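## Task

Get the printed block inside the cabinet and close the cabinet's door; the task counts as failed if the robot tips over or is left leaning.

## Robot and tools

Robot: a Hello Robot Stretch 4 with a single arm. It has an omni-wheel base, a lift that rides up a mast, an arm that telescopes forward, a wrist with yaw, pitch and roll, and a five-finger hand. It stands about 1.6 m tall, and no part of the base rim is more than 0.23 m from the base origin. Now and then a loose object may get a short shove from outside.

Frames, in metres. Base frame: origin on the floor below the base centre, x forward, y left, z up. hand_pose is reported in this frame and gives the hand point, which sits 0.045 m in front of the palm; the printed value can be slightly wrong. The odometry frame is the base frame as it was at scene start. base_odometry comes only from wheel turns, so slipping shows up as travel. Its heading is in rad, positive to the left, from -3.142 to 3.142. If turned_by_wheels and turned_by_imu differ by more than about 0.1 rad over one move, the base probably slipped or hit something.

move: sends one action. An action contains base, joints or both, plus optional speeds, pace and contact_limits. end_of_arm is sent on its own. With no action, the call just reports state and images.
- base: a single command, taken as an offset from where the base last reported itself. translate_m is metres, forward positive, -2 to 2. strafe_m is metres, left positive, -2 to 2; it may be paired with translate_m for a straight diagonal run. rotate_rad is radians, counter-clockwise positive, -3.2 to 3.2, and must be sent alone.
- joints: absolute targets keyed by name. lift_m 0 to 1.2 m. arm_m 0 to 0.55 m. wrist_yaw_rad -1.134 to 4.276 (0 points forward, positive turns left, 3.14 is folded back). wrist_pitch_rad -1.117 to 4.259 (0 level, 1.57 pointing down). wrist_roll_rad -1.117 to 4.259 (0 palm up, 1.57 palm toward the robot's right, 3.14 palm down). The fingers hand_little, hand_ring, hand_middle and hand_index take -1 (curled) to +1 (straight). hand_thumb_bend takes -1 (bent) to +1 (straight). hand_thumb_turn takes -1 (opposite the fingers) to +1 (beside the palm). hand_force_limit (-1 to 1) sets the fingertip force at which a closing finger stops: about 0 N at -1 up to 10 N at +1, or 15 N for the thumb. hand_speed (-0.96 to 1) sets finger speed, reaching full speed at +0.48. Both hand settings start at 0 and -0.8. A target outside a joint's range is clamped to the limit and the result reports it. Any other out-of-range value gets the call refused, and an unknown key makes the call invalid.
- pace: "slow", "default", "fast" or "max". speeds: a top speed per joint for lift_m, arm_m and the three wrist joints.
- contact_limits: 0 (lightest) to 1 (hardest), default 0.5, for arm_m, lift_m, translate_m, strafe_m and rotate_rad. Each limit goes next to its own command. A base limit stays in force until the next action that names base. Even at 0 the arm needs a firm push before it stops. For a light press, use limit 0 with a target only 1 to 3 mm beyond first contact.
- end_of_arm: "enable_torque" turns wrist motors that have shut off back on.
- cameras: a list drawn from head_camera, head_left_camera, head_right_camera, wrist_camera and "all".
- blocking: true or omitted waits until every motion has come to rest. false returns after about 0.5 s while the motion continues. A later move overrides only the joints it names, and the base only if it names the base.

wait(seconds 0 to 10, cameras): commands nothing and returns state. It ends early once running moves have finished. stop(cameras): brakes every motion still running; braked joints hold and can keep pressing. zoom_image(camera, region [x0,y0,x1,y1] in pixels from the top-left, at most 504 by 504): gives a closer look at that camera's latest image. show_instructions: shows the reference pages. finished_scene(scene = the current scene's number): ends the scene, and the object must stay inside with the door shut once the robot is gone.

Result lines. move gives "done" or the most serious status. base_status and joint_status each give moving, done, off_target, contact_stop, time_out, limit_stop_at_own_body, limit_stop_at_tilt or torque_fault. on_its_own reports what happened without a command, such as a slack joint or a slack base. pictures lists the image order. lidar_m gives 12 distances in 30-degree sectors from the base origin, counter-clockwise starting dead ahead (4th left, 7th behind, 10th right); "-" means nothing was seen or something is closer than 0.25 m. wrist_depth_mm is a 7x7 grid of depths, 100 to 2000 mm. base_tilt gives forward and right lean in degrees, each with up to about 3 degrees of error. motor_effort is in % with the peak in brackets. servo_current is in mA. hand_stopped_by lists little, ring, middle, index, thumb_bend and thumb_turn as moving, target, force, stalled or fault. The *_load_n lines give fingertip load in N, positive meaning pushed open.

Hand notes. A finger motor starts only when its target changes. A thumb turned fully in front of the palm can wrap an object 0.035 to 0.065 m thick, or a handle down to about 0.025 m. For a soft grip, close with hand_speed at -0.94 or below. To grip harder, raise hand_force_limit and send a target that is more closed than the current reading. The wrist camera sits behind the palm's heel and can bump into things.

Cautions. A lean above 6 degrees sets off limit_stop_at_tilt, which leaves the lift, arm and wheels slack. Avoid driving or turning with more than 1 kg in the hand while arm_m is above 0.2, and be careful with steady pushes or pulls made with the hand held high. Self-collision stops can happen with the hand over the base when lift_m is below about 0.25, or with the wrist tilted up and rolled or turned right. A slack lift drops several centimetres. Pressing the hand with the base can shut off a wrist motor. Do not strike fixed or heavy objects, drop things from height, slam the door or overload the fingers. If a call is refused, or an uncommanded stop happens, any move, wait and finished_scene calls that follow in the same reply are skipped.

Each tool is called after "Emit:" by a JSON object that holds its "op" and its "data".

Reference images:

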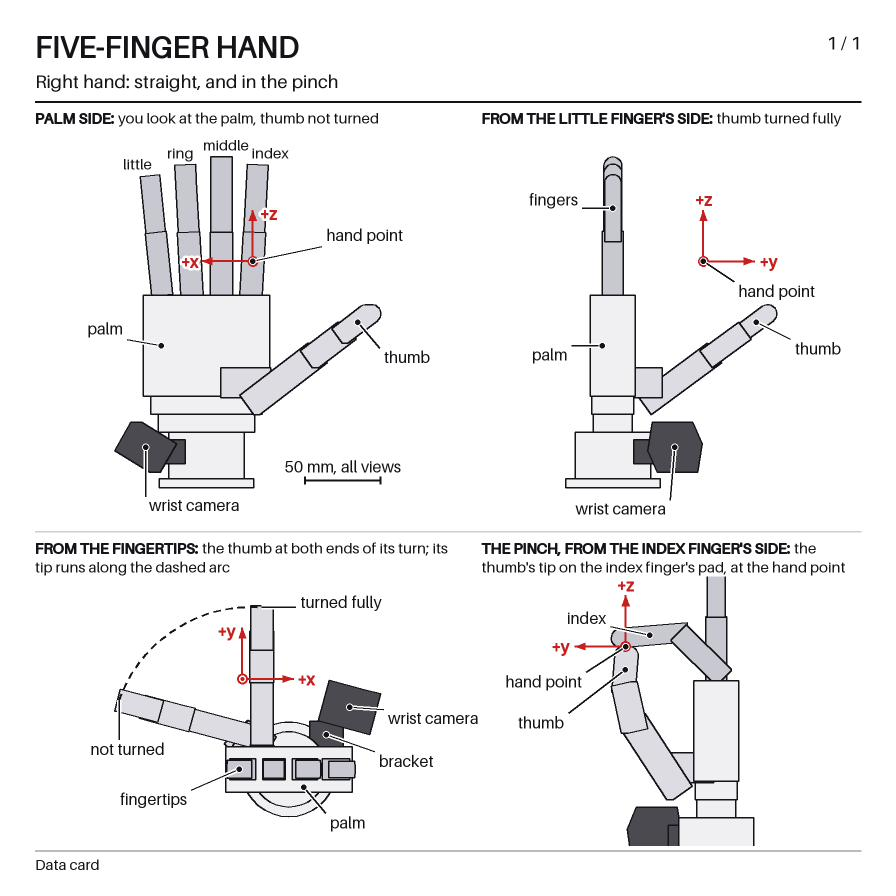

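## Session

Emit:
{"op": "move", "data": {"cameras": ["all"]}}

Scene clock: 0.00 s.
base_odometry: x=+0.000 y=+0.000 heading=+0.000
turned_by_wheels: +0.000
turned_by_imu: +0.000
base_tilt: forward=-0.6 right=+0.2
lidar_m: 2.28 3.02 2.08 2.00 1.88 1.42 1.35 1.37 1.98 2.67 2.80 3.03
base_status: not commanded
joint_positions: lift_m=+0.243 arm_m=+0.000 wrist_yaw_rad=+3.044 wrist_pitch_rad=+0.002 wrist_roll_rad=+0.000 hand_little=+1.000 hand_ring=+1.000 hand_middle=+1.000 hand_index=+1.000 hand_thumb_turn=+1.000 hand_thumb_bend=+1.000 hand_force_limit=+0.000 hand_speed=-0.800
joint_status: not commanded
measured_speeds: all 0
hand_stopped_by: target,target,target,target,target,target
little_load_n: 0.0
ring_load_n: 0.0
middle_load_n: 0.0
index_load_n: 0.0
thumb_bend_load_n: 0.0
thumb_turn_load_n: 0.0
motor_effort: lift_m=+23 arm_m=-4 wheel_0=+1 wheel_1=+0 wheel_2=+0
servo_current: wrist_yaw_rad=39 wrist_pitch_rad=65 wrist_roll_rad=33
hand_pose: x=-0.0381 y=+0.1393 z=+0.4811 quat_wxyz=(-0.475, -0.476, +0.524, +0.523) (m; base frame)
wrist_depth_mm: 140 142 - - 1464 - - / 116 142 - - 1537 - - / 118 156 - - 1499 - - / 138 185 - - 1499 - - / - - - - 1499 - - / 1255 - 179 182 - - - / 991 1060 121 114 - - -
pictures: head_camera, head_left_camera, head_right_camera, wrist_camera

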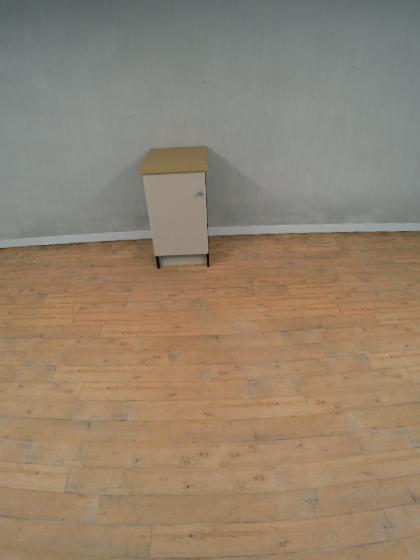

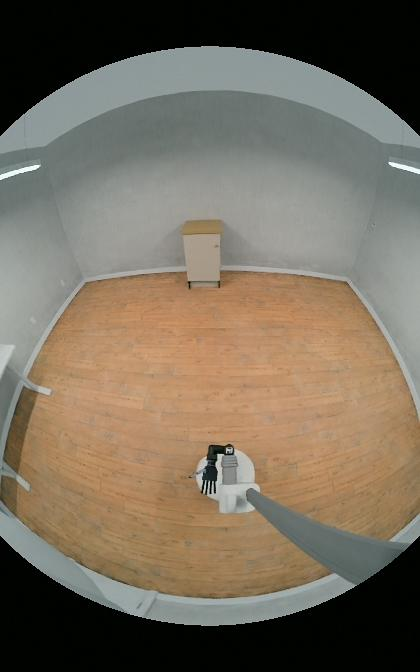

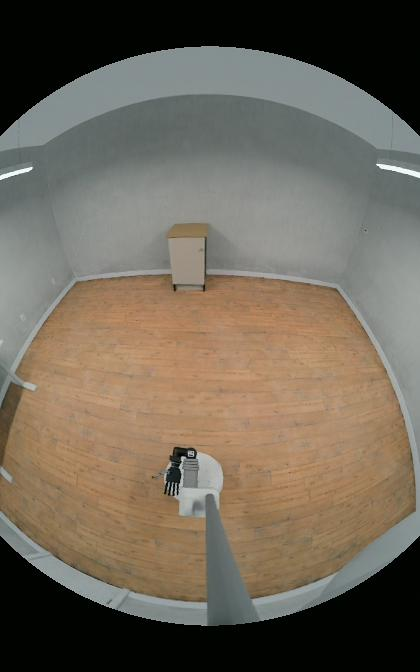

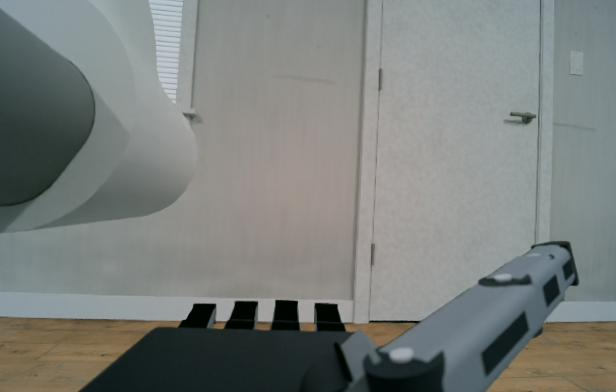

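Emit:
{"op": "zoom_image", "data": {"camera": "head_camera", "region": [110, 130, 250, 290]}}

Scaled by 3.150 from the camera's 420x560 image, which has a finer 1200x1600 frame.

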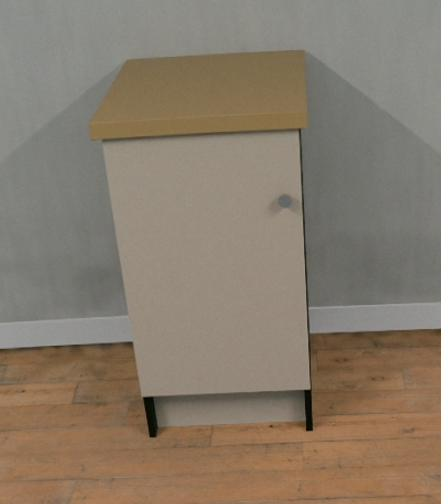

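Emit:
{"op": "move", "data": {"base": {"translate_m": 1.15, "strafe_m": 0.119}, "joints": {"lift_m": 0.664, "wrist_yaw_rad": 0.0, "hand_index": 0.2, "hand_middle": 0.2, "hand_thumb_turn": -1, "hand_thumb_bend": 0.8, "hand_speed": 0.4}, "pace": "fast"}}

Emit:
{"op": "move", "data": {"base": {"rotate_rad": 0.068}, "joints": {"wrist_pitch_rad": 0.945}, "cameras": ["head_camera","wrist_camera"]}}

Emit:
{"op": "zoom_image", "data": {"camera": "head_camera", "region": [110, 180, 310, 400]}}

Scene clock: 6.03 s.
move: done
base_odometry: x=+1.150 y=+0.119 heading=+0.000
turned_by_wheels: +0.000
turned_by_imu: -0.006
base_tilt: forward=-0.6 right=+0.3
lidar_m: 1.14 1.20 2.53 2.07 1.97 2.57 2.48 2.59 2.92 2.80 2.48 1.81
base_status: done
joint_positions: lift_m=+0.664 arm_m=+0.000 wrist_yaw_rad=+0.001 wrist_pitch_rad=+0.002 wrist_roll_rad=+0.000 hand_little=+1.000 hand_ring=+1.000 hand_middle=+0.200 hand_index=+0.200 hand_thumb_turn=-1.000 hand_thumb_bend=+0.800 hand_force_limit=+0.000 hand_speed=+0.400
joint_status: all done
measured_speeds: all 0
hand_stopped_by: target,target,target,target,target,target
little_load_n: 0.0
ring_load_n: 0.0
middle_load_n: 0.0
index_load_n: 0.0
thumb_bend_load_n: 0.0
thumb_turn_load_n: 0.0
motor_effort: lift_m=+28(32) arm_m=-4(4) wheel_0=+1(7) wheel_1=+0(9) wheel_2=+0(15)
servo_current: wrist_yaw_rad=33(117) wrist_pitch_rad=46(65) wrist_roll_rad=39(59)
hand_pose: x=+0.3927 y=-0.1180 z=+0.9014 quat_wxyz=(+0.499, +0.500, +0.501, +0.500) (m; base frame)
wrist_depth_mm: - - - - - - - / - - - - - - - / - - - 112 - - - / - 931 917 - - - - / - 917 931 917 - - - / - 917 904 - - - - / - - 121 - - - -
pictures: none

Scene clock: 7.20 s.
move: done
base_odometry: x=+1.150 y=+0.119 heading=+0.068
turned_by_wheels: +0.068
turned_by_imu: +0.066
base_tilt: forward=-0.7 right=+0.2
lidar_m: 1.14 1.87 2.72 1.94 1.98 2.53 2.48 2.66 2.85 2.79 2.31 1.80
base_status: done
joint_positions: lift_m=+0.664 arm_m=+0.000 wrist_yaw_rad=+0.001 wrist_pitch_rad=+0.944 wrist_roll_rad=+0.000 hand_little=+1.000 hand_ring=+1.000 hand_middle=+0.200 hand_index=+0.200 hand_thumb_turn=-1.000 hand_thumb_bend=+0.800 hand_force_limit=+0.000 hand_speed=+0.400
joint_status: all done
measured_speeds: all 0
hand_stopped_by: target,target,target,target,target,target
little_load_n: 0.0
ring_load_n: 0.0
middle_load_n: 0.0
index_load_n: 0.0
thumb_bend_load_n: 0.0
thumb_turn_load_n: 0.0
motor_effort: lift_m=+27(28) arm_m=-4(4) wheel_0=-2(3) wheel_1=-1(5) wheel_2=-2(7)
servo_current: wrist_yaw_rad=33(46) wrist_pitch_rad=20(85) wrist_roll_rad=52(52)
hand_pose: x=+0.3498 y=-0.1181 z=+0.6978 quat_wxyz=(+0.218, +0.672, +0.673, +0.218) (m; base frame)
wrist_depth_mm: 1464 1464 946 931 - - - / 1229 1255 1182 1042 1366 1397 1430 / 1078 1118 1118 123 1229 1229 1255 / 960 991 991 1025 1060 1060 1098 / 866 878 904 866 - 946 960 / 798 798 842 - - 866 866 / 723 732 120 - - 798 798
pictures: head_camera, wrist_camera

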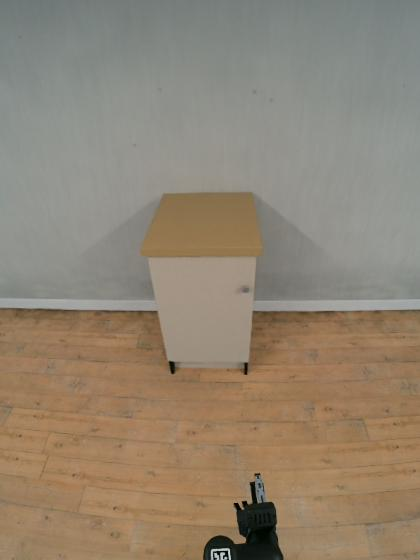

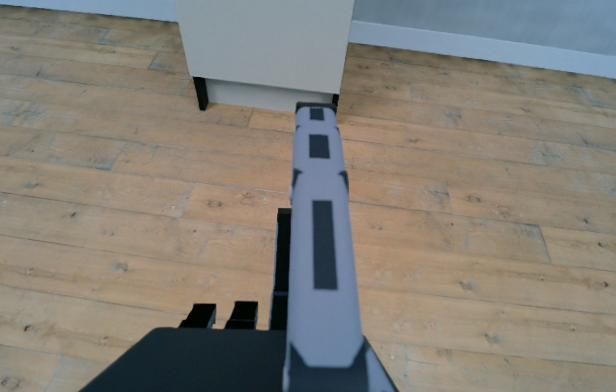

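Scaled by 2.291 from the camera's 420x560 image, which has a finer 1200x1600 frame.

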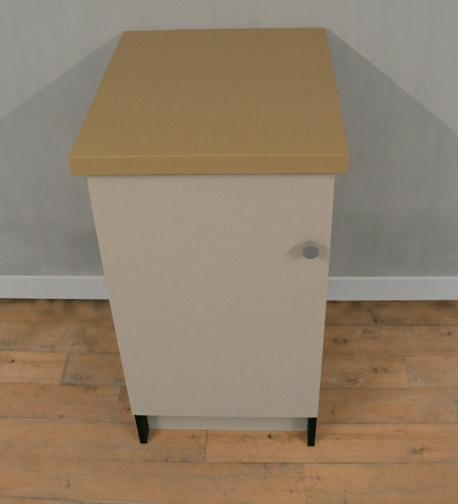

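Emit:
{"op": "move", "data": {"base": {"translate_m": 0.43, "strafe_m": -0.036}, "cameras": ["head_camera","wrist_camera"]}}

Emit:
{"op": "zoom_image", "data": {"camera": "head_camera", "region": [90, 300, 340, 550]}}

Scene clock: 10.87 s.
move: done
base_odometry: x=+1.581 y=+0.113 heading=+0.068
turned_by_wheels: +0.000
turned_by_imu: -0.003
base_tilt: forward=-0.7 right=+0.2
lidar_m: 0.69 0.77 2.07 2.65 2.09 2.99 2.92 3.14 2.86 2.79 1.76 1.35
base_status: done
joint_positions: lift_m=+0.664 arm_m=+0.000 wrist_yaw_rad=+0.001 wrist_pitch_rad=+0.944 wrist_roll_rad=+0.000 hand_little=+1.000 hand_ring=+1.000 hand_middle=+0.200 hand_index=+0.200 hand_thumb_turn=-1.000 hand_thumb_bend=+0.800 hand_force_limit=+0.000 hand_speed=+0.400
joint_status: not commanded
measured_speeds: all 0
hand_stopped_by: target,target,target,target,target,target
little_load_n: 0.0
ring_load_n: 0.0
middle_load_n: 0.0
index_load_n: 0.5
thumb_bend_load_n: 0.0
thumb_turn_load_n: 0.0
motor_effort: lift_m=+27(28) arm_m=-4(4) wheel_0=+2(8) wheel_1=+1(6) wheel_2=+0(12)
servo_current: wrist_yaw_rad=39(46) wrist_pitch_rad=33(65) wrist_roll_rad=33(52)
hand_pose: x=+0.3497 y=-0.1181 z=+0.6978 quat_wxyz=(+0.218, +0.672, +0.673, +0.218) (m; base frame)
wrist_depth_mm: 530 521 508 492 - - - / 1182 597 585 564 - - - / 1098 723 691 123 1205 1205 1229 / 976 946 831 768 1042 1060 1098 / 878 891 904 878 - 946 976 / 798 798 831 - - 878 878 / 732 732 121 - - 788 788
pictures: head_camera, wrist_camera

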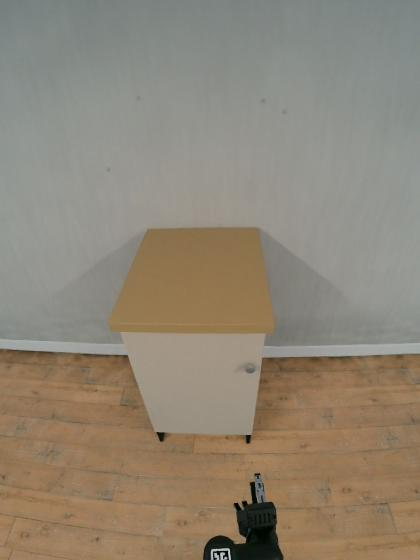

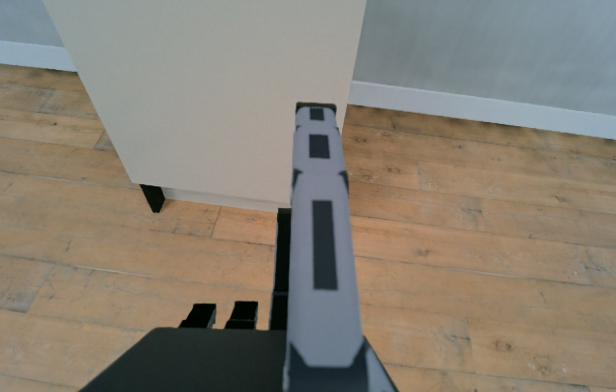

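Scaled by 2.016 from the camera's 420x560 image, which has a finer 1200x1600 frame.

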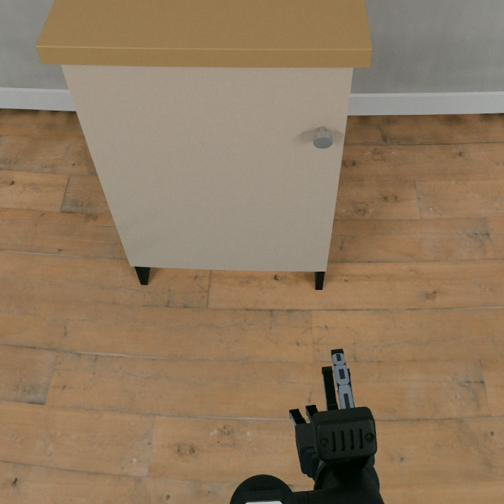

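Emit:
{"op": "move", "data": {"base": {"strafe_m": -0.016}, "joints": {"arm_m": 0.31}, "cameras": ["head_camera","wrist_camera"]}}

Emit:
{"op": "zoom_image", "data": {"camera": "head_camera", "region": [190, 320, 310, 440]}}

Emit:
{"op": "zoom_image", "data": {"camera": "wrist_camera", "region": [160, 0, 460, 300]}}

Scene clock: 13.70 s.
move: done
base_odometry: x=+1.582 y=+0.097 heading=+0.068
turned_by_wheels: +0.000
turned_by_imu: -0.001
base_tilt: forward=-0.7 right=+0.2
lidar_m: 0.71 0.78 2.06 2.66 2.13 2.97 2.90 3.14 2.87 2.78 1.78 1.39
base_status: done
joint_positions: lift_m=+0.664 arm_m=+0.310 wrist_yaw_rad=+0.001 wrist_pitch_rad=+0.944 wrist_roll_rad=+0.000 hand_little=+1.000 hand_ring=+1.000 hand_middle=+0.200 hand_index=+0.200 hand_thumb_turn=-1.000 hand_thumb_bend=+0.800 hand_force_limit=+0.000 hand_speed=+0.400
joint_status: all done
measured_speeds: all 0
hand_stopped_by: target,target,target,target,target,target
little_load_n: 0.0
ring_load_n: 0.0
middle_load_n: 0.0
index_load_n: 0.0
thumb_bend_load_n: 0.0
thumb_turn_load_n: 0.0
motor_effort: lift_m=+27(28) arm_m=+6(10) wheel_0=+1(8) wheel_1=-1(8) wheel_2=+0(4)
servo_current: wrist_yaw_rad=26(46) wrist_pitch_rad=33(65) wrist_roll_rad=33(52)
hand_pose: x=+0.6595 y=-0.1181 z=+0.6977 quat_wxyz=(+0.218, +0.672, +0.673, +0.218) (m; base frame)
wrist_depth_mm: 195 189 183 181 175 - - / 225 219 211 199 195 - - / 270 258 250 123 - - - / 338 317 301 282 - 1042 1060 / 436 413 384 336 - 960 991 / 750 564 449 - - 866 866 / 723 750 121 - - 778 788
pictures: head_camera, wrist_camera

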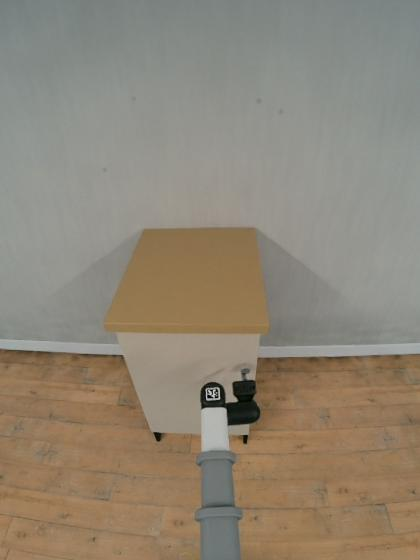

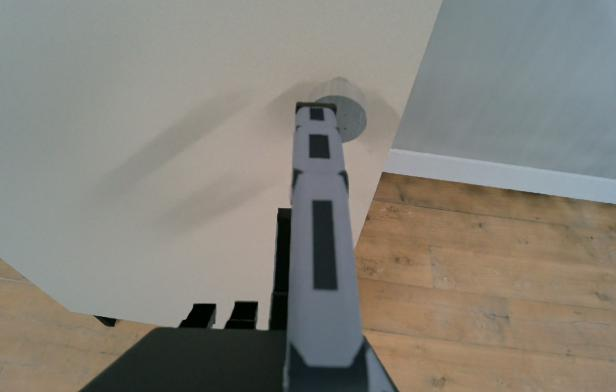

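Scaled by 4.200 from the camera's 420x560 image, which has a finer 1200x1600 frame.

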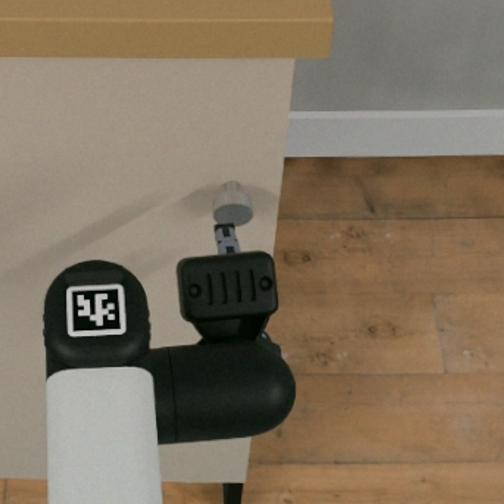

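Scaled by 1.680.

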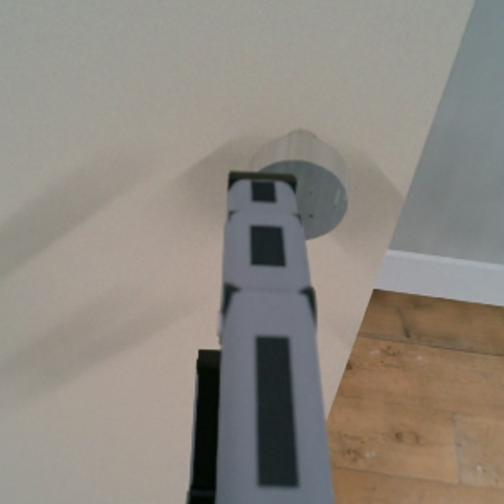

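Emit:
{"op": "move", "data": {"base": {"strafe_m": -0.008}, "joints": {"arm_m": 0.345}, "contact_limits": {"arm_m": 0.1}, "pace": "slow", "cameras": ["head_camera","wrist_camera"]}}

Emit:
{"op": "zoom_image", "data": {"camera": "head_camera", "region": [190, 320, 310, 440]}}

Emit:
{"op": "zoom_image", "data": {"camera": "wrist_camera", "region": [160, 0, 460, 300]}}

Scene clock: 16.00 s.
move: done
base_odometry: x=+1.583 y=+0.089 heading=+0.068
turned_by_wheels: +0.000
turned_by_imu: -0.001
base_tilt: forward=-0.6 right=+0.2
lidar_m: 0.71 0.78 2.08 2.67 2.14 2.99 2.93 3.12 2.85 2.78 1.79 1.37
base_status: done
joint_positions: lift_m=+0.664 arm_m=+0.345 wrist_yaw_rad=+0.001 wrist_pitch_rad=+0.944 wrist_roll_rad=+0.000 hand_little=+1.000 hand_ring=+1.000 hand_middle=+0.200 hand_index=+0.200 hand_thumb_turn=-1.000 hand_thumb_bend=+0.800 hand_force_limit=+0.000 hand_speed=+0.400
joint_status: all done
measured_speeds: all 0
hand_stopped_by: target,target,target,target,target,target
little_load_n: 0.0
ring_load_n: 0.0
middle_load_n: 0.0
index_load_n: 0.0
thumb_bend_load_n: -0.5
thumb_turn_load_n: 0.0
motor_effort: lift_m=+27(28) arm_m=+7(11) wheel_0=+1(8) wheel_1=-1(6) wheel_2=+0(4)
servo_current: wrist_yaw_rad=26(46) wrist_pitch_rad=26(65) wrist_roll_rad=33(59)
contact_limits: arm_m 0.1
hand_pose: x=+0.6945 y=-0.1181 z=+0.6977 quat_wxyz=(+0.218, +0.672, +0.673, +0.218) (m; base frame)
wrist_depth_mm: 158 151 147 145 137 - - / 182 176 169 163 160 - - / 215 206 197 123 184 - - / 267 252 237 225 - 1025 1060 / 345 329 306 266 - 946 960 / 508 449 359 - - 854 878 / 715 732 121 - - 788 788
pictures: head_camera, wrist_camera

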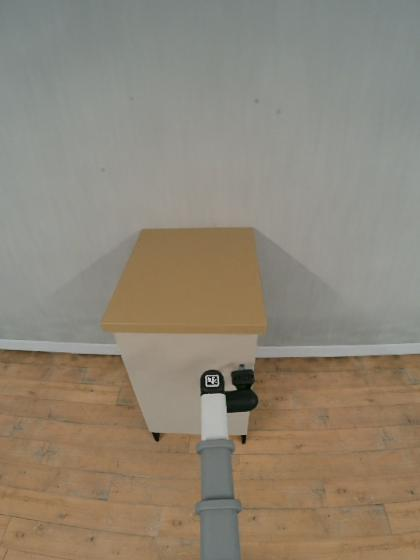

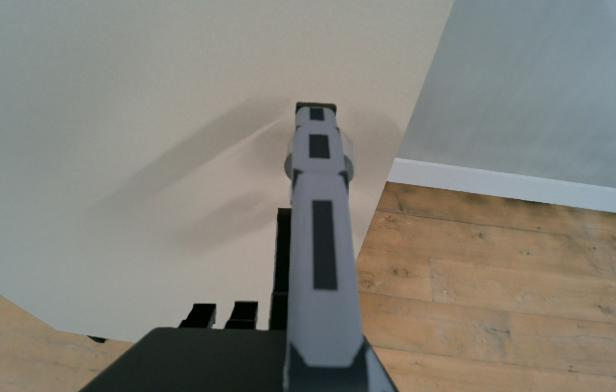

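Scaled by 4.200 from the camera's 420x560 image, which has a finer 1200x1600 frame.

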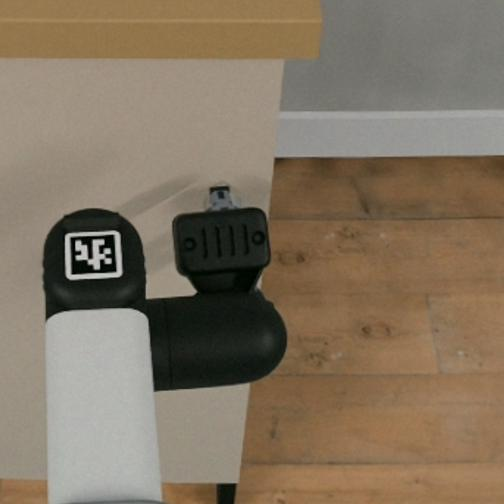

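Scaled by 1.680.

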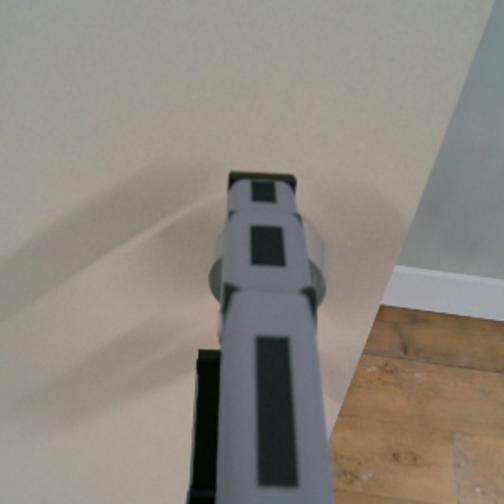

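Emit:
{"op": "move", "data": {"joints": {"arm_m": 0.364}, "contact_limits": {"arm_m": 0.05}, "pace": "slow", "cameras": ["head_camera","wrist_camera"]}}

Emit:
{"op": "zoom_image", "data": {"camera": "wrist_camera", "region": [160, 0, 460, 300]}}

Scene clock: 17.80 s.
move: done
base_odometry: x=+1.583 y=+0.089 heading=+0.068
turned_by_wheels: +0.000
turned_by_imu: -0.001
base_tilt: forward=-0.6 right=+0.3
lidar_m: 0.70 0.75 2.10 2.67 2.12 2.95 2.91 3.11 2.84 2.77 1.77 1.37
base_status: not commanded
joint_positions: lift_m=+0.664 arm_m=+0.364 wrist_yaw_rad=+0.001 wrist_pitch_rad=+0.944 wrist_roll_rad=+0.000 hand_little=+1.000 hand_ring=+1.000 hand_middle=+0.200 hand_index=+0.200 hand_thumb_turn=-1.000 hand_thumb_bend=+0.800 hand_force_limit=+0.000 hand_speed=+0.400
joint_status: all done
measured_speeds: all 0
hand_stopped_by: target,target,target,target,target,target
little_load_n: 0.0
ring_load_n: 0.0
middle_load_n: 0.0
index_load_n: 0.0
thumb_bend_load_n: -0.5
thumb_turn_load_n: 0.0
motor_effort: lift_m=+27(28) arm_m=+7(10) wheel_0=+1(2) wheel_1=-2(2) wheel_2=+0(0)
servo_current: wrist_yaw_rad=46(46) wrist_pitch_rad=33(52) wrist_roll_rad=39(59)
contact_limits: arm_m 0.05
hand_pose: x=+0.7135 y=-0.1181 z=+0.6977 quat_wxyz=(+0.218, +0.672, +0.673, +0.218) (m; base frame)
wrist_depth_mm: 134 131 123 125 121 116 - / 155 152 145 140 135 - - / 185 178 174 123 157 - - / 229 219 210 187 - 1042 - / 303 282 264 231 - 976 976 / 445 382 312 - - 854 878 / 723 564 121 - - 788 788
pictures: head_camera, wrist_camera

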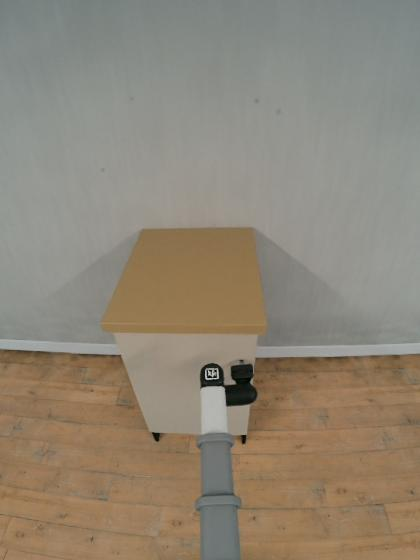

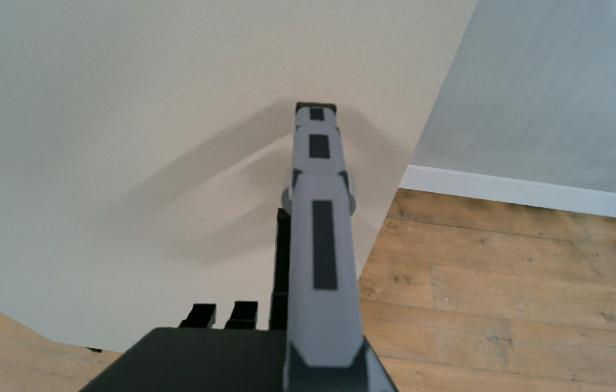

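Scaled by 1.680.

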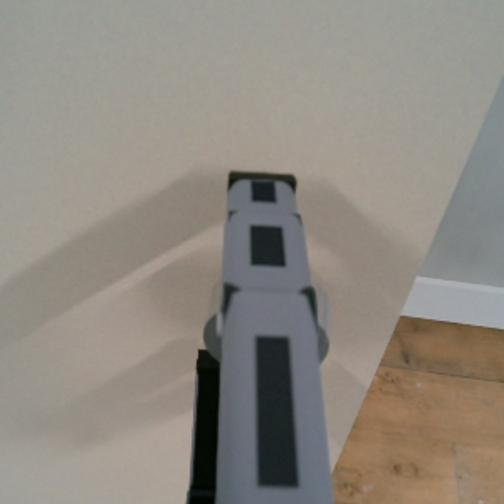

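Emit:
{"op": "move", "data": {"joints": {"arm_m": 0.368, "lift_m": 0.669}, "contact_limits": {"arm_m": 0.05}, "pace": "slow"}}

Emit:
{"op": "move", "data": {"joints": {"hand_force_limit": -0.5, "hand_speed": -0.85, "hand_index": -0.5, "hand_middle": -0.5}}}

Emit:
{"op": "move", "data": {"joints": {"hand_force_limit": 0.3, "hand_thumb_bend": 0.2}, "cameras": ["wrist_camera"]}}

Emit:
{"op": "zoom_image", "data": {"camera": "wrist_camera", "region": [160, 0, 460, 300]}}

Scene clock: 19.13 s.
move: done
base_odometry: x=+1.583 y=+0.089 heading=+0.068
turned_by_wheels: +0.000
turned_by_imu: -0.001
base_tilt: forward=-0.7 right=+0.3
lidar_m: 0.71 0.76 2.06 2.68 2.12 2.96 2.91 3.11 2.84 2.78 1.76 1.37
base_status: not commanded
joint_positions: lift_m=+0.668 arm_m=+0.368 wrist_yaw_rad=+0.001 wrist_pitch_rad=+0.944 wrist_roll_rad=+0.000 hand_little=+1.000 hand_ring=+1.000 hand_middle=+0.200 hand_index=+0.200 hand_thumb_turn=-1.000 hand_thumb_bend=+0.800 hand_force_limit=+0.000 hand_speed=+0.400
joint_status: all done
measured_speeds: all 0
hand_stopped_by: target,target,target,target,target,target
little_load_n: 0.0
ring_load_n: 0.0
middle_load_n: 0.0
index_load_n: 0.0
thumb_bend_load_n: 0.0
thumb_turn_load_n: 0.0
motor_effort: lift_m=+28(30) arm_m=+7(9) wheel_0=+2(2) wheel_1=-1(2) wheel_2=+0(0)
servo_current: wrist_yaw_rad=26(39) wrist_pitch_rad=46(52) wrist_roll_rad=39(46)
contact_limits: arm_m 0.05
hand_pose: x=+0.7175 y=-0.1181 z=+0.7026 quat_wxyz=(+0.218, +0.672, +0.673, +0.218) (m; base frame)
wrist_depth_mm: 129 126 122 121 113 - - / 149 146 140 135 132 - - / 179 171 167 123 151 - - / 222 212 202 180 - 1042 - / 294 271 252 223 - 960 976 / 427 375 301 - - 866 878 / 723 535 121 - - 798 798
pictures: none

Scene clock: 21.03 s.
move: off_target
base_odometry: x=+1.583 y=+0.089 heading=+0.068
turned_by_wheels: +0.000
turned_by_imu: -0.001
base_tilt: forward=-0.6 right=+0.4
lidar_m: 0.70 0.77 2.08 2.67 2.14 2.96 2.92 3.13 2.85 2.78 1.75 1.35
base_status: not commanded
joint_positions: lift_m=+0.668 arm_m=+0.368 wrist_yaw_rad=+0.001 wrist_pitch_rad=+0.945 wrist_roll_rad=+0.000 hand_little=+1.000 hand_ring=+1.000 hand_middle=-0.076 hand_index=-0.076 hand_thumb_turn=-1.000 hand_thumb_bend=+0.800 hand_force_limit=-0.500 hand_speed=-0.850
joint_status: hand_middle off_target (ended at -0.076, target -0.500); hand_index off_target (ended at -0.076, target -0.500); the others done
measured_speeds: all 0
hand_stopped_by: target,target,force,force,target,target
little_load_n: 0.0
ring_load_n: 0.0
middle_load_n: 2.5
index_load_n: 3.5
thumb_bend_load_n: 0.0
thumb_turn_load_n: 0.0
motor_effort: lift_m=+29(29) arm_m=+6(7) wheel_0=+1(2) wheel_1=-2(2) wheel_2=+0(0)
servo_current: wrist_yaw_rad=33(46) wrist_pitch_rad=33(59) wrist_roll_rad=26(59)
contact_limits: arm_m 0.05
hand_pose: x=+0.7173 y=-0.1181 z=+0.7024 quat_wxyz=(+0.218, +0.673, +0.673, +0.218) (m; base frame)
wrist_depth_mm: 129 125 121 119 112 - - / 149 146 139 134 132 - - / 179 172 166 123 151 - - / 224 211 202 180 177 1042 - / 294 273 255 222 - 960 976 / 442 377 301 - - 854 878 / 723 554 121 - - 788 798
pictures: none

Scene clock: 23.67 s.
move: off_target
base_odometry: x=+1.583 y=+0.089 heading=+0.068
turned_by_wheels: +0.000
turned_by_imu: -0.001
base_tilt: forward=-0.6 right=+0.3
lidar_m: 0.70 0.77 2.05 2.68 2.13 2.98 2.92 3.12 2.83 2.77 1.78 1.36
base_status: not commanded
joint_positions: lift_m=+0.668 arm_m=+0.368 wrist_yaw_rad=+0.001 wrist_pitch_rad=+0.945 wrist_roll_rad=+0.000 hand_little=+1.000 hand_ring=+1.000 hand_middle=-0.076 hand_index=-0.076 hand_thumb_turn=-1.000 hand_thumb_bend=+0.413 hand_force_limit=+0.300 hand_speed=-0.850
joint_status: hand_thumb_bend off_target (ended at +0.413, target +0.200); the others done
measured_speeds: all 0
hand_stopped_by: target,target,force,force,force,target
little_load_n: 0.0
ring_load_n: 0.0
middle_load_n: 4.0
index_load_n: 5.5
thumb_bend_load_n: 9.0
thumb_turn_load_n: 0.5
motor_effort: lift_m=+28(29) arm_m=+5(6) wheel_0=+2(2) wheel_1=-2(2) wheel_2=+0(0)
servo_current: wrist_yaw_rad=39(46) wrist_pitch_rad=33(65) wrist_roll_rad=52(52)
contact_limits: arm_m 0.05
hand_pose: x=+0.7174 y=-0.1181 z=+0.7024 quat_wxyz=(+0.218, +0.673, +0.673, +0.218) (m; base frame)
wrist_depth_mm: 127 121 119 116 110 109 - / 145 144 137 132 130 - - / 175 169 163 151 146 - - / 220 206 197 150 178 1042 - / 293 267 250 216 - 976 976 / 430 366 294 - - 866 878 / 723 530 121 - - 798 798
pictures: wrist_camera

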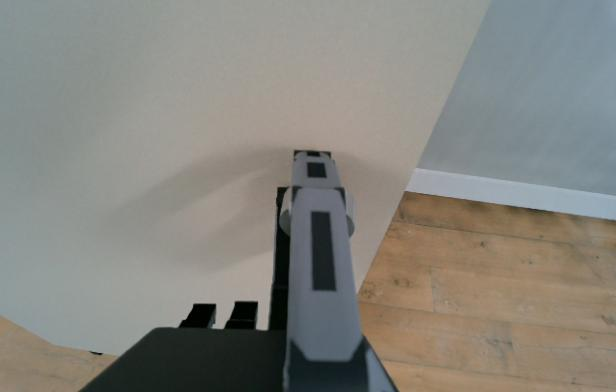

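Scaled by 1.680.

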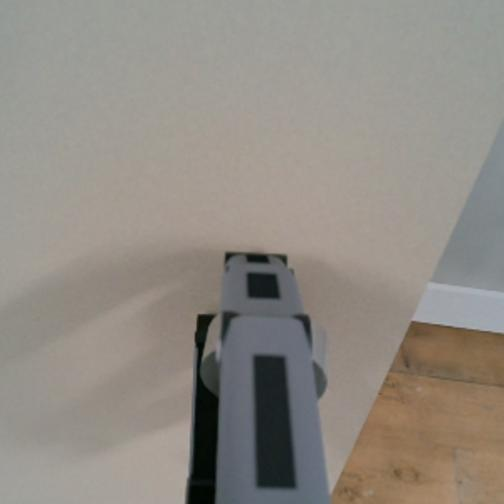

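Emit:
{"op": "move", "data": {"base": {"translate_m": -0.0448, "strafe_m": 0.0398}, "joints": {"wrist_yaw_rad": -0.1745}, "pace": "slow", "speeds": {"wrist_yaw_rad": 0.25}}}

Emit:
{"op": "move", "data": {"base": {"translate_m": -0.0372, "strafe_m": 0.0469}, "joints": {"wrist_yaw_rad": -0.349}, "pace": "slow", "speeds": {"wrist_yaw_rad": 0.25}, "cameras": ["head_camera", "wrist_camera"]}}

Scene clock: 25.77 s.
move: done
base_odometry: x=+1.536 y=+0.125 heading=+0.068
turned_by_wheels: +0.000
turned_by_imu: +0.000
base_tilt: forward=-0.6 right=+0.2
lidar_m: 0.71 0.83 2.13 2.65 2.07 2.90 2.89 3.08 2.86 2.81 1.84 1.41
base_status: done
joint_positions: lift_m=+0.668 arm_m=+0.368 wrist_yaw_rad=-0.173 wrist_pitch_rad=+0.945 wrist_roll_rad=-0.001 hand_little=+1.000 hand_ring=+1.000 hand_middle=-0.076 hand_index=-0.076 hand_thumb_turn=-1.000 hand_thumb_bend=+0.413 hand_force_limit=+0.300 hand_speed=-0.850
joint_status: all done
measured_speeds: all 0
hand_stopped_by: target,target,force,force,force,target
little_load_n: 0.0
ring_load_n: 0.0
middle_load_n: 9.5
index_load_n: 0.5
thumb_bend_load_n: 10.0
thumb_turn_load_n: 1.5
motor_effort: lift_m=+29(29) arm_m=+4(5) wheel_0=-5(7) wheel_1=+2(6) wheel_2=+2(16)
servo_current: wrist_yaw_rad=39(143) wrist_pitch_rad=52(52) wrist_roll_rad=46(52)
contact_limits: arm_m 0.05
hand_pose: x=+0.6943 y=-0.1472 z=+0.7024 quat_wxyz=(+0.236, +0.728, +0.612, +0.198) (m; base frame)
wrist_depth_mm: 122 120 117 115 109 - - / 138 140 134 131 129 - - / 167 163 160 146 145 - - / 210 200 191 141 1008 1060 1098 / 272 256 246 167 - 960 991 / 392 351 287 - - 878 878 / 715 500 120 - - 788 788
pictures: none

Scene clock: 27.60 s.
move: done
base_odometry: x=+1.495 y=+0.169 heading=+0.068
turned_by_wheels: -0.001
turned_by_imu: -0.001
base_tilt: forward=-0.6 right=+0.2
lidar_m: 0.69 0.87 2.18 2.61 2.02 2.87 2.82 3.04 2.92 2.86 1.89 0.69
base_status: done
joint_positions: lift_m=+0.668 arm_m=+0.368 wrist_yaw_rad=-0.350 wrist_pitch_rad=+0.945 wrist_roll_rad=+0.000 hand_little=+1.000 hand_ring=+1.000 hand_middle=-0.076 hand_index=-0.076 hand_thumb_turn=-1.000 hand_thumb_bend=+0.411 hand_force_limit=+0.300 hand_speed=-0.850
joint_status: all done
measured_speeds: all 0
hand_stopped_by: target,target,force,force,force,target
little_load_n: 0.0
ring_load_n: 0.0
middle_load_n: 6.0
index_load_n: 0.0
thumb_bend_load_n: 2.0
thumb_turn_load_n: 2.0
motor_effort: lift_m=+29(29) arm_m=+4(4) wheel_0=-6(8) wheel_1=+0(7) wheel_2=+0(14)
servo_current: wrist_yaw_rad=39(117) wrist_pitch_rad=33(59) wrist_roll_rad=39(52)
contact_limits: arm_m 0.05
hand_pose: x=+0.6661 y=-0.1722 z=+0.7024 quat_wxyz=(+0.252, +0.779, +0.546, +0.176) (m; base frame)
wrist_depth_mm: 118 117 115 114 110 - - / 136 139 133 131 129 - - / 161 159 157 152 1160 1229 1229 / 198 193 181 115 1060 1078 1098 / 254 246 239 167 - 946 976 / 357 336 283 - - 878 866 / 597 459 120 - - 788 798
pictures: head_camera, wrist_camera

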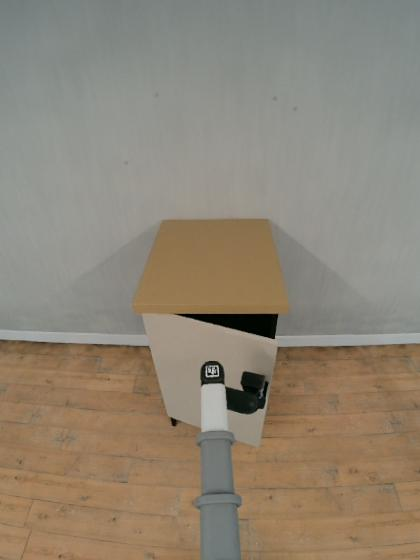

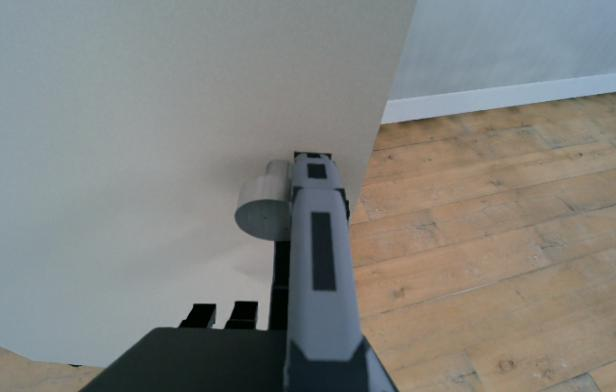

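Emit:
{"op": "zoom_image", "data": {"camera": "head_camera", "region": [130, 300, 310, 460]}}

Emit:
{"op": "zoom_image", "data": {"camera": "wrist_camera", "region": [160, 60, 460, 360]}}

Scaled by 2.800 from the camera's 420x560 image, which has a finer 1200x1600 frame.

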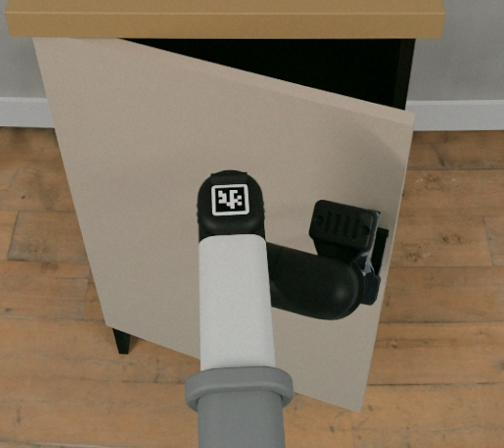

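Scaled by 1.680.

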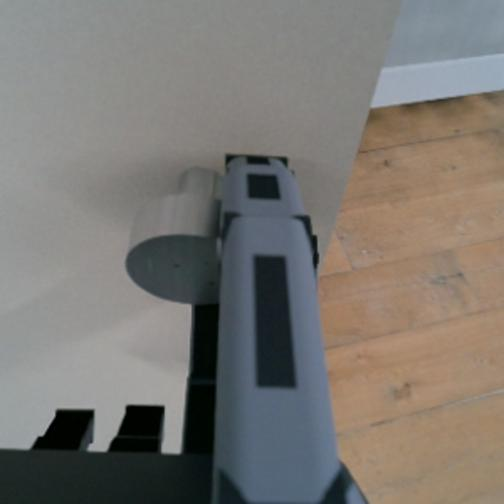

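Emit:
{"op": "move", "data": {"joints": {"wrist_yaw_rad": -0.262}, "speeds": {"wrist_yaw_rad": 0.15}, "cameras": ["head_camera", "wrist_camera"]}}

Emit:
{"op": "zoom_image", "data": {"camera": "head_camera", "region": [130, 300, 310, 460]}}

Emit:
{"op": "zoom_image", "data": {"camera": "wrist_camera", "region": [160, 60, 460, 360]}}

Scene clock: 34.07 s.
move: done
base_odometry: x=+1.495 y=+0.169 heading=+0.067
turned_by_wheels: +0.000
turned_by_imu: -0.002
base_tilt: forward=-0.6 right=+0.2
lidar_m: 0.70 0.87 2.18 2.61 2.02 2.87 2.84 3.01 2.95 2.86 1.89 0.68
base_status: not commanded
joint_positions: lift_m=+0.668 arm_m=+0.368 wrist_yaw_rad=-0.273 wrist_pitch_rad=+0.945 wrist_roll_rad=+0.001 hand_little=+1.000 hand_ring=+1.000 hand_middle=-0.076 hand_index=-0.076 hand_thumb_turn=-1.000 hand_thumb_bend=+0.413 hand_force_limit=+0.300 hand_speed=-0.850
joint_status: all done
measured_speeds: all 0
hand_stopped_by: target,target,force,force,force,target
little_load_n: 0.0
ring_load_n: 0.0
middle_load_n: 7.5
index_load_n: 0.0
thumb_bend_load_n: 9.0
thumb_turn_load_n: 4.0
motor_effort: lift_m=+28(29) arm_m=+4(4) wheel_0=-7(7) wheel_1=-1(2) wheel_2=-3(4)
servo_current: wrist_yaw_rad=59(91) wrist_pitch_rad=65(65) wrist_roll_rad=33(52)
contact_limits: arm_m 0.05
hand_pose: x=+0.6789 y=-0.1620 z=+0.7024 quat_wxyz=(+0.245, +0.758, +0.575, +0.186) (m; base frame)
wrist_depth_mm: 123 121 117 114 109 - - / 140 140 134 131 128 - - / 168 165 160 147 145 1205 1255 / 213 200 192 114 1008 1078 1098 / 278 257 248 168 - 960 960 / 404 355 289 - - 866 878 / 715 521 120 - - 788 798
pictures: head_camera, wrist_camera

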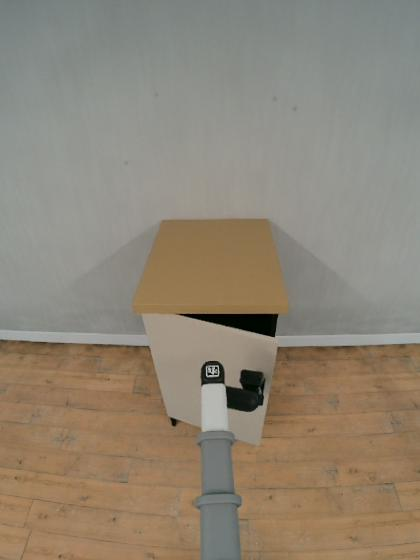

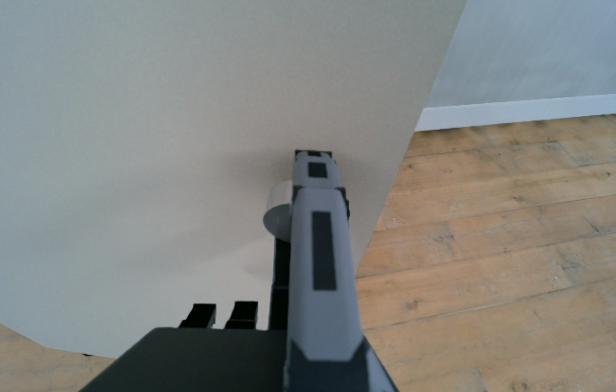

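Scaled by 2.800 from the camera's 420x560 image, which has a finer 1200x1600 frame.

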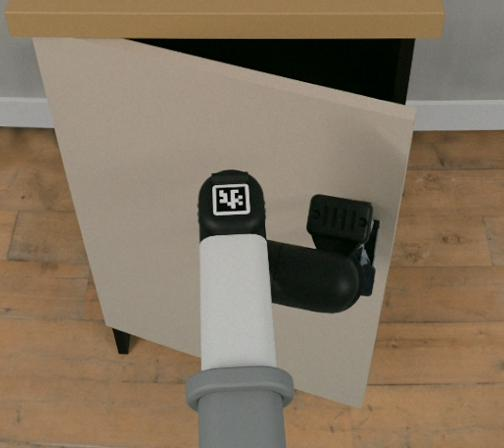

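Scaled by 1.680.

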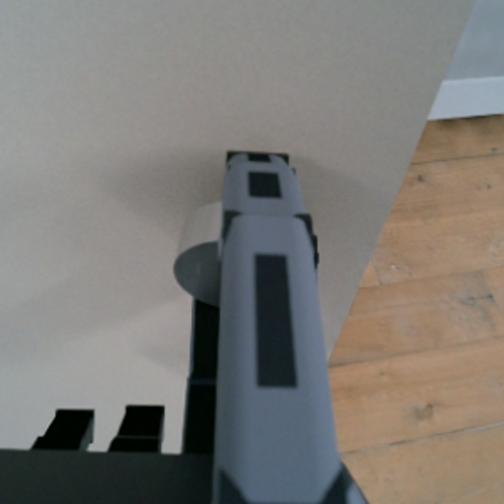

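Emit:
{"op": "move", "data": {"base": {"translate_m": -0.035, "strafe_m": 0.0518}, "joints": {"wrist_yaw_rad": -0.44}, "pace": "slow", "speeds": {"wrist_yaw_rad": 0.22}, "cameras": ["head_camera", "wrist_camera"]}}

Emit:
{"op": "zoom_image", "data": {"camera": "head_camera", "region": [130, 280, 310, 460]}}

Emit:
{"op": "zoom_image", "data": {"camera": "wrist_camera", "region": [160, 60, 460, 360]}}

Scene clock: 38.23 s.
move: done
base_odometry: x=+1.457 y=+0.219 heading=+0.067
turned_by_wheels: +0.000
turned_by_imu: -0.002
base_tilt: forward=-0.6 right=+0.3
lidar_m: 0.67 1.57 2.25 2.57 1.95 2.80 2.79 2.98 2.98 2.90 1.93 0.69
base_status: done
joint_positions: lift_m=+0.668 arm_m=+0.368 wrist_yaw_rad=-0.439 wrist_pitch_rad=+0.945 wrist_roll_rad=+0.001 hand_little=+1.000 hand_ring=+1.000 hand_middle=-0.076 hand_index=-0.076 hand_thumb_turn=-1.000 hand_thumb_bend=+0.413 hand_force_limit=+0.300 hand_speed=-0.850
joint_status: all done
measured_speeds: all 0
hand_stopped_by: target,target,force,force,force,target
little_load_n: 0.0
ring_load_n: 0.0
middle_load_n: 7.5
index_load_n: 0.0
thumb_bend_load_n: 9.0
thumb_turn_load_n: 1.5
motor_effort: lift_m=+28(29) arm_m=+4(4) wheel_0=-4(11) wheel_1=+0(4) wheel_2=+0(10)
servo_current: wrist_yaw_rad=20(85) wrist_pitch_rad=33(59) wrist_roll_rad=26(52)
contact_limits: arm_m 0.05
hand_pose: x=+0.6502 y=-0.1829 z=+0.7024 quat_wxyz=(+0.260, +0.803, +0.510, +0.165) (m; base frame)
wrist_depth_mm: 125 121 119 114 109 - - / 144 142 135 131 128 1397 1464 / 173 167 161 146 144 1255 1281 / 216 203 193 114 991 1060 1078 / 287 264 249 168 - 960 976 / 421 362 289 - - 866 878 / 723 535 120 - - 788 798
pictures: head_camera, wrist_camera

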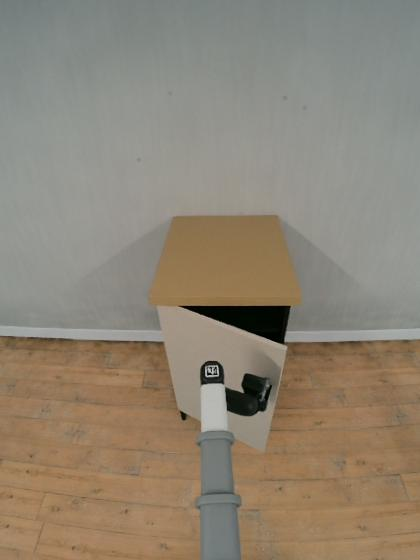

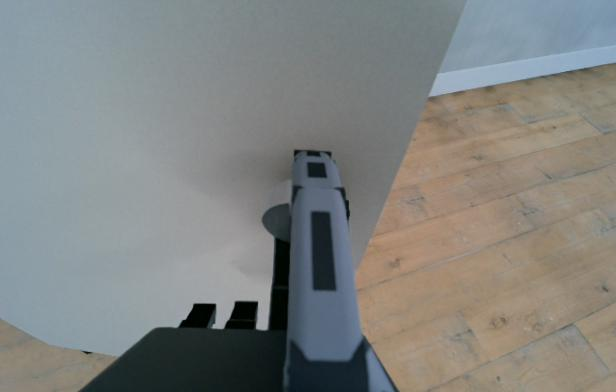

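Scaled by 2.800 from the camera's 420x560 image, which has a finer 1200x1600 frame.

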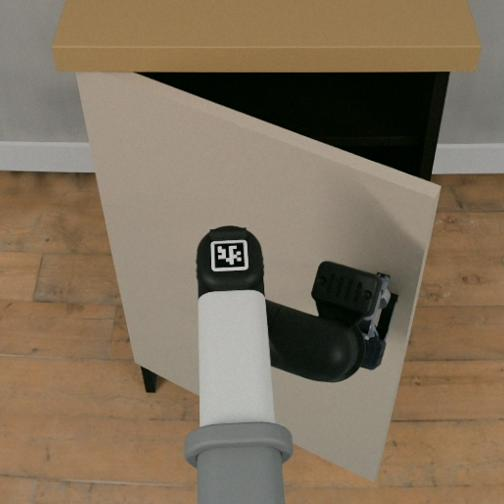

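Scaled by 1.680.

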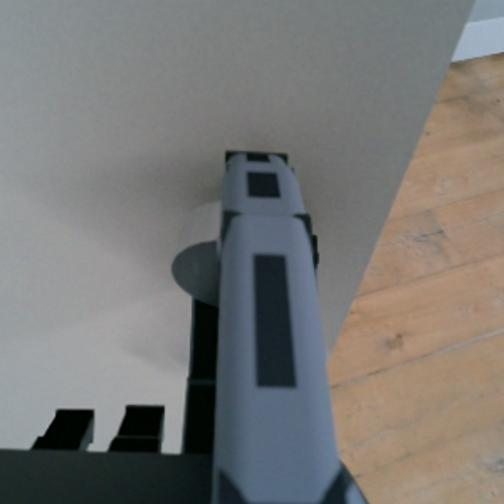

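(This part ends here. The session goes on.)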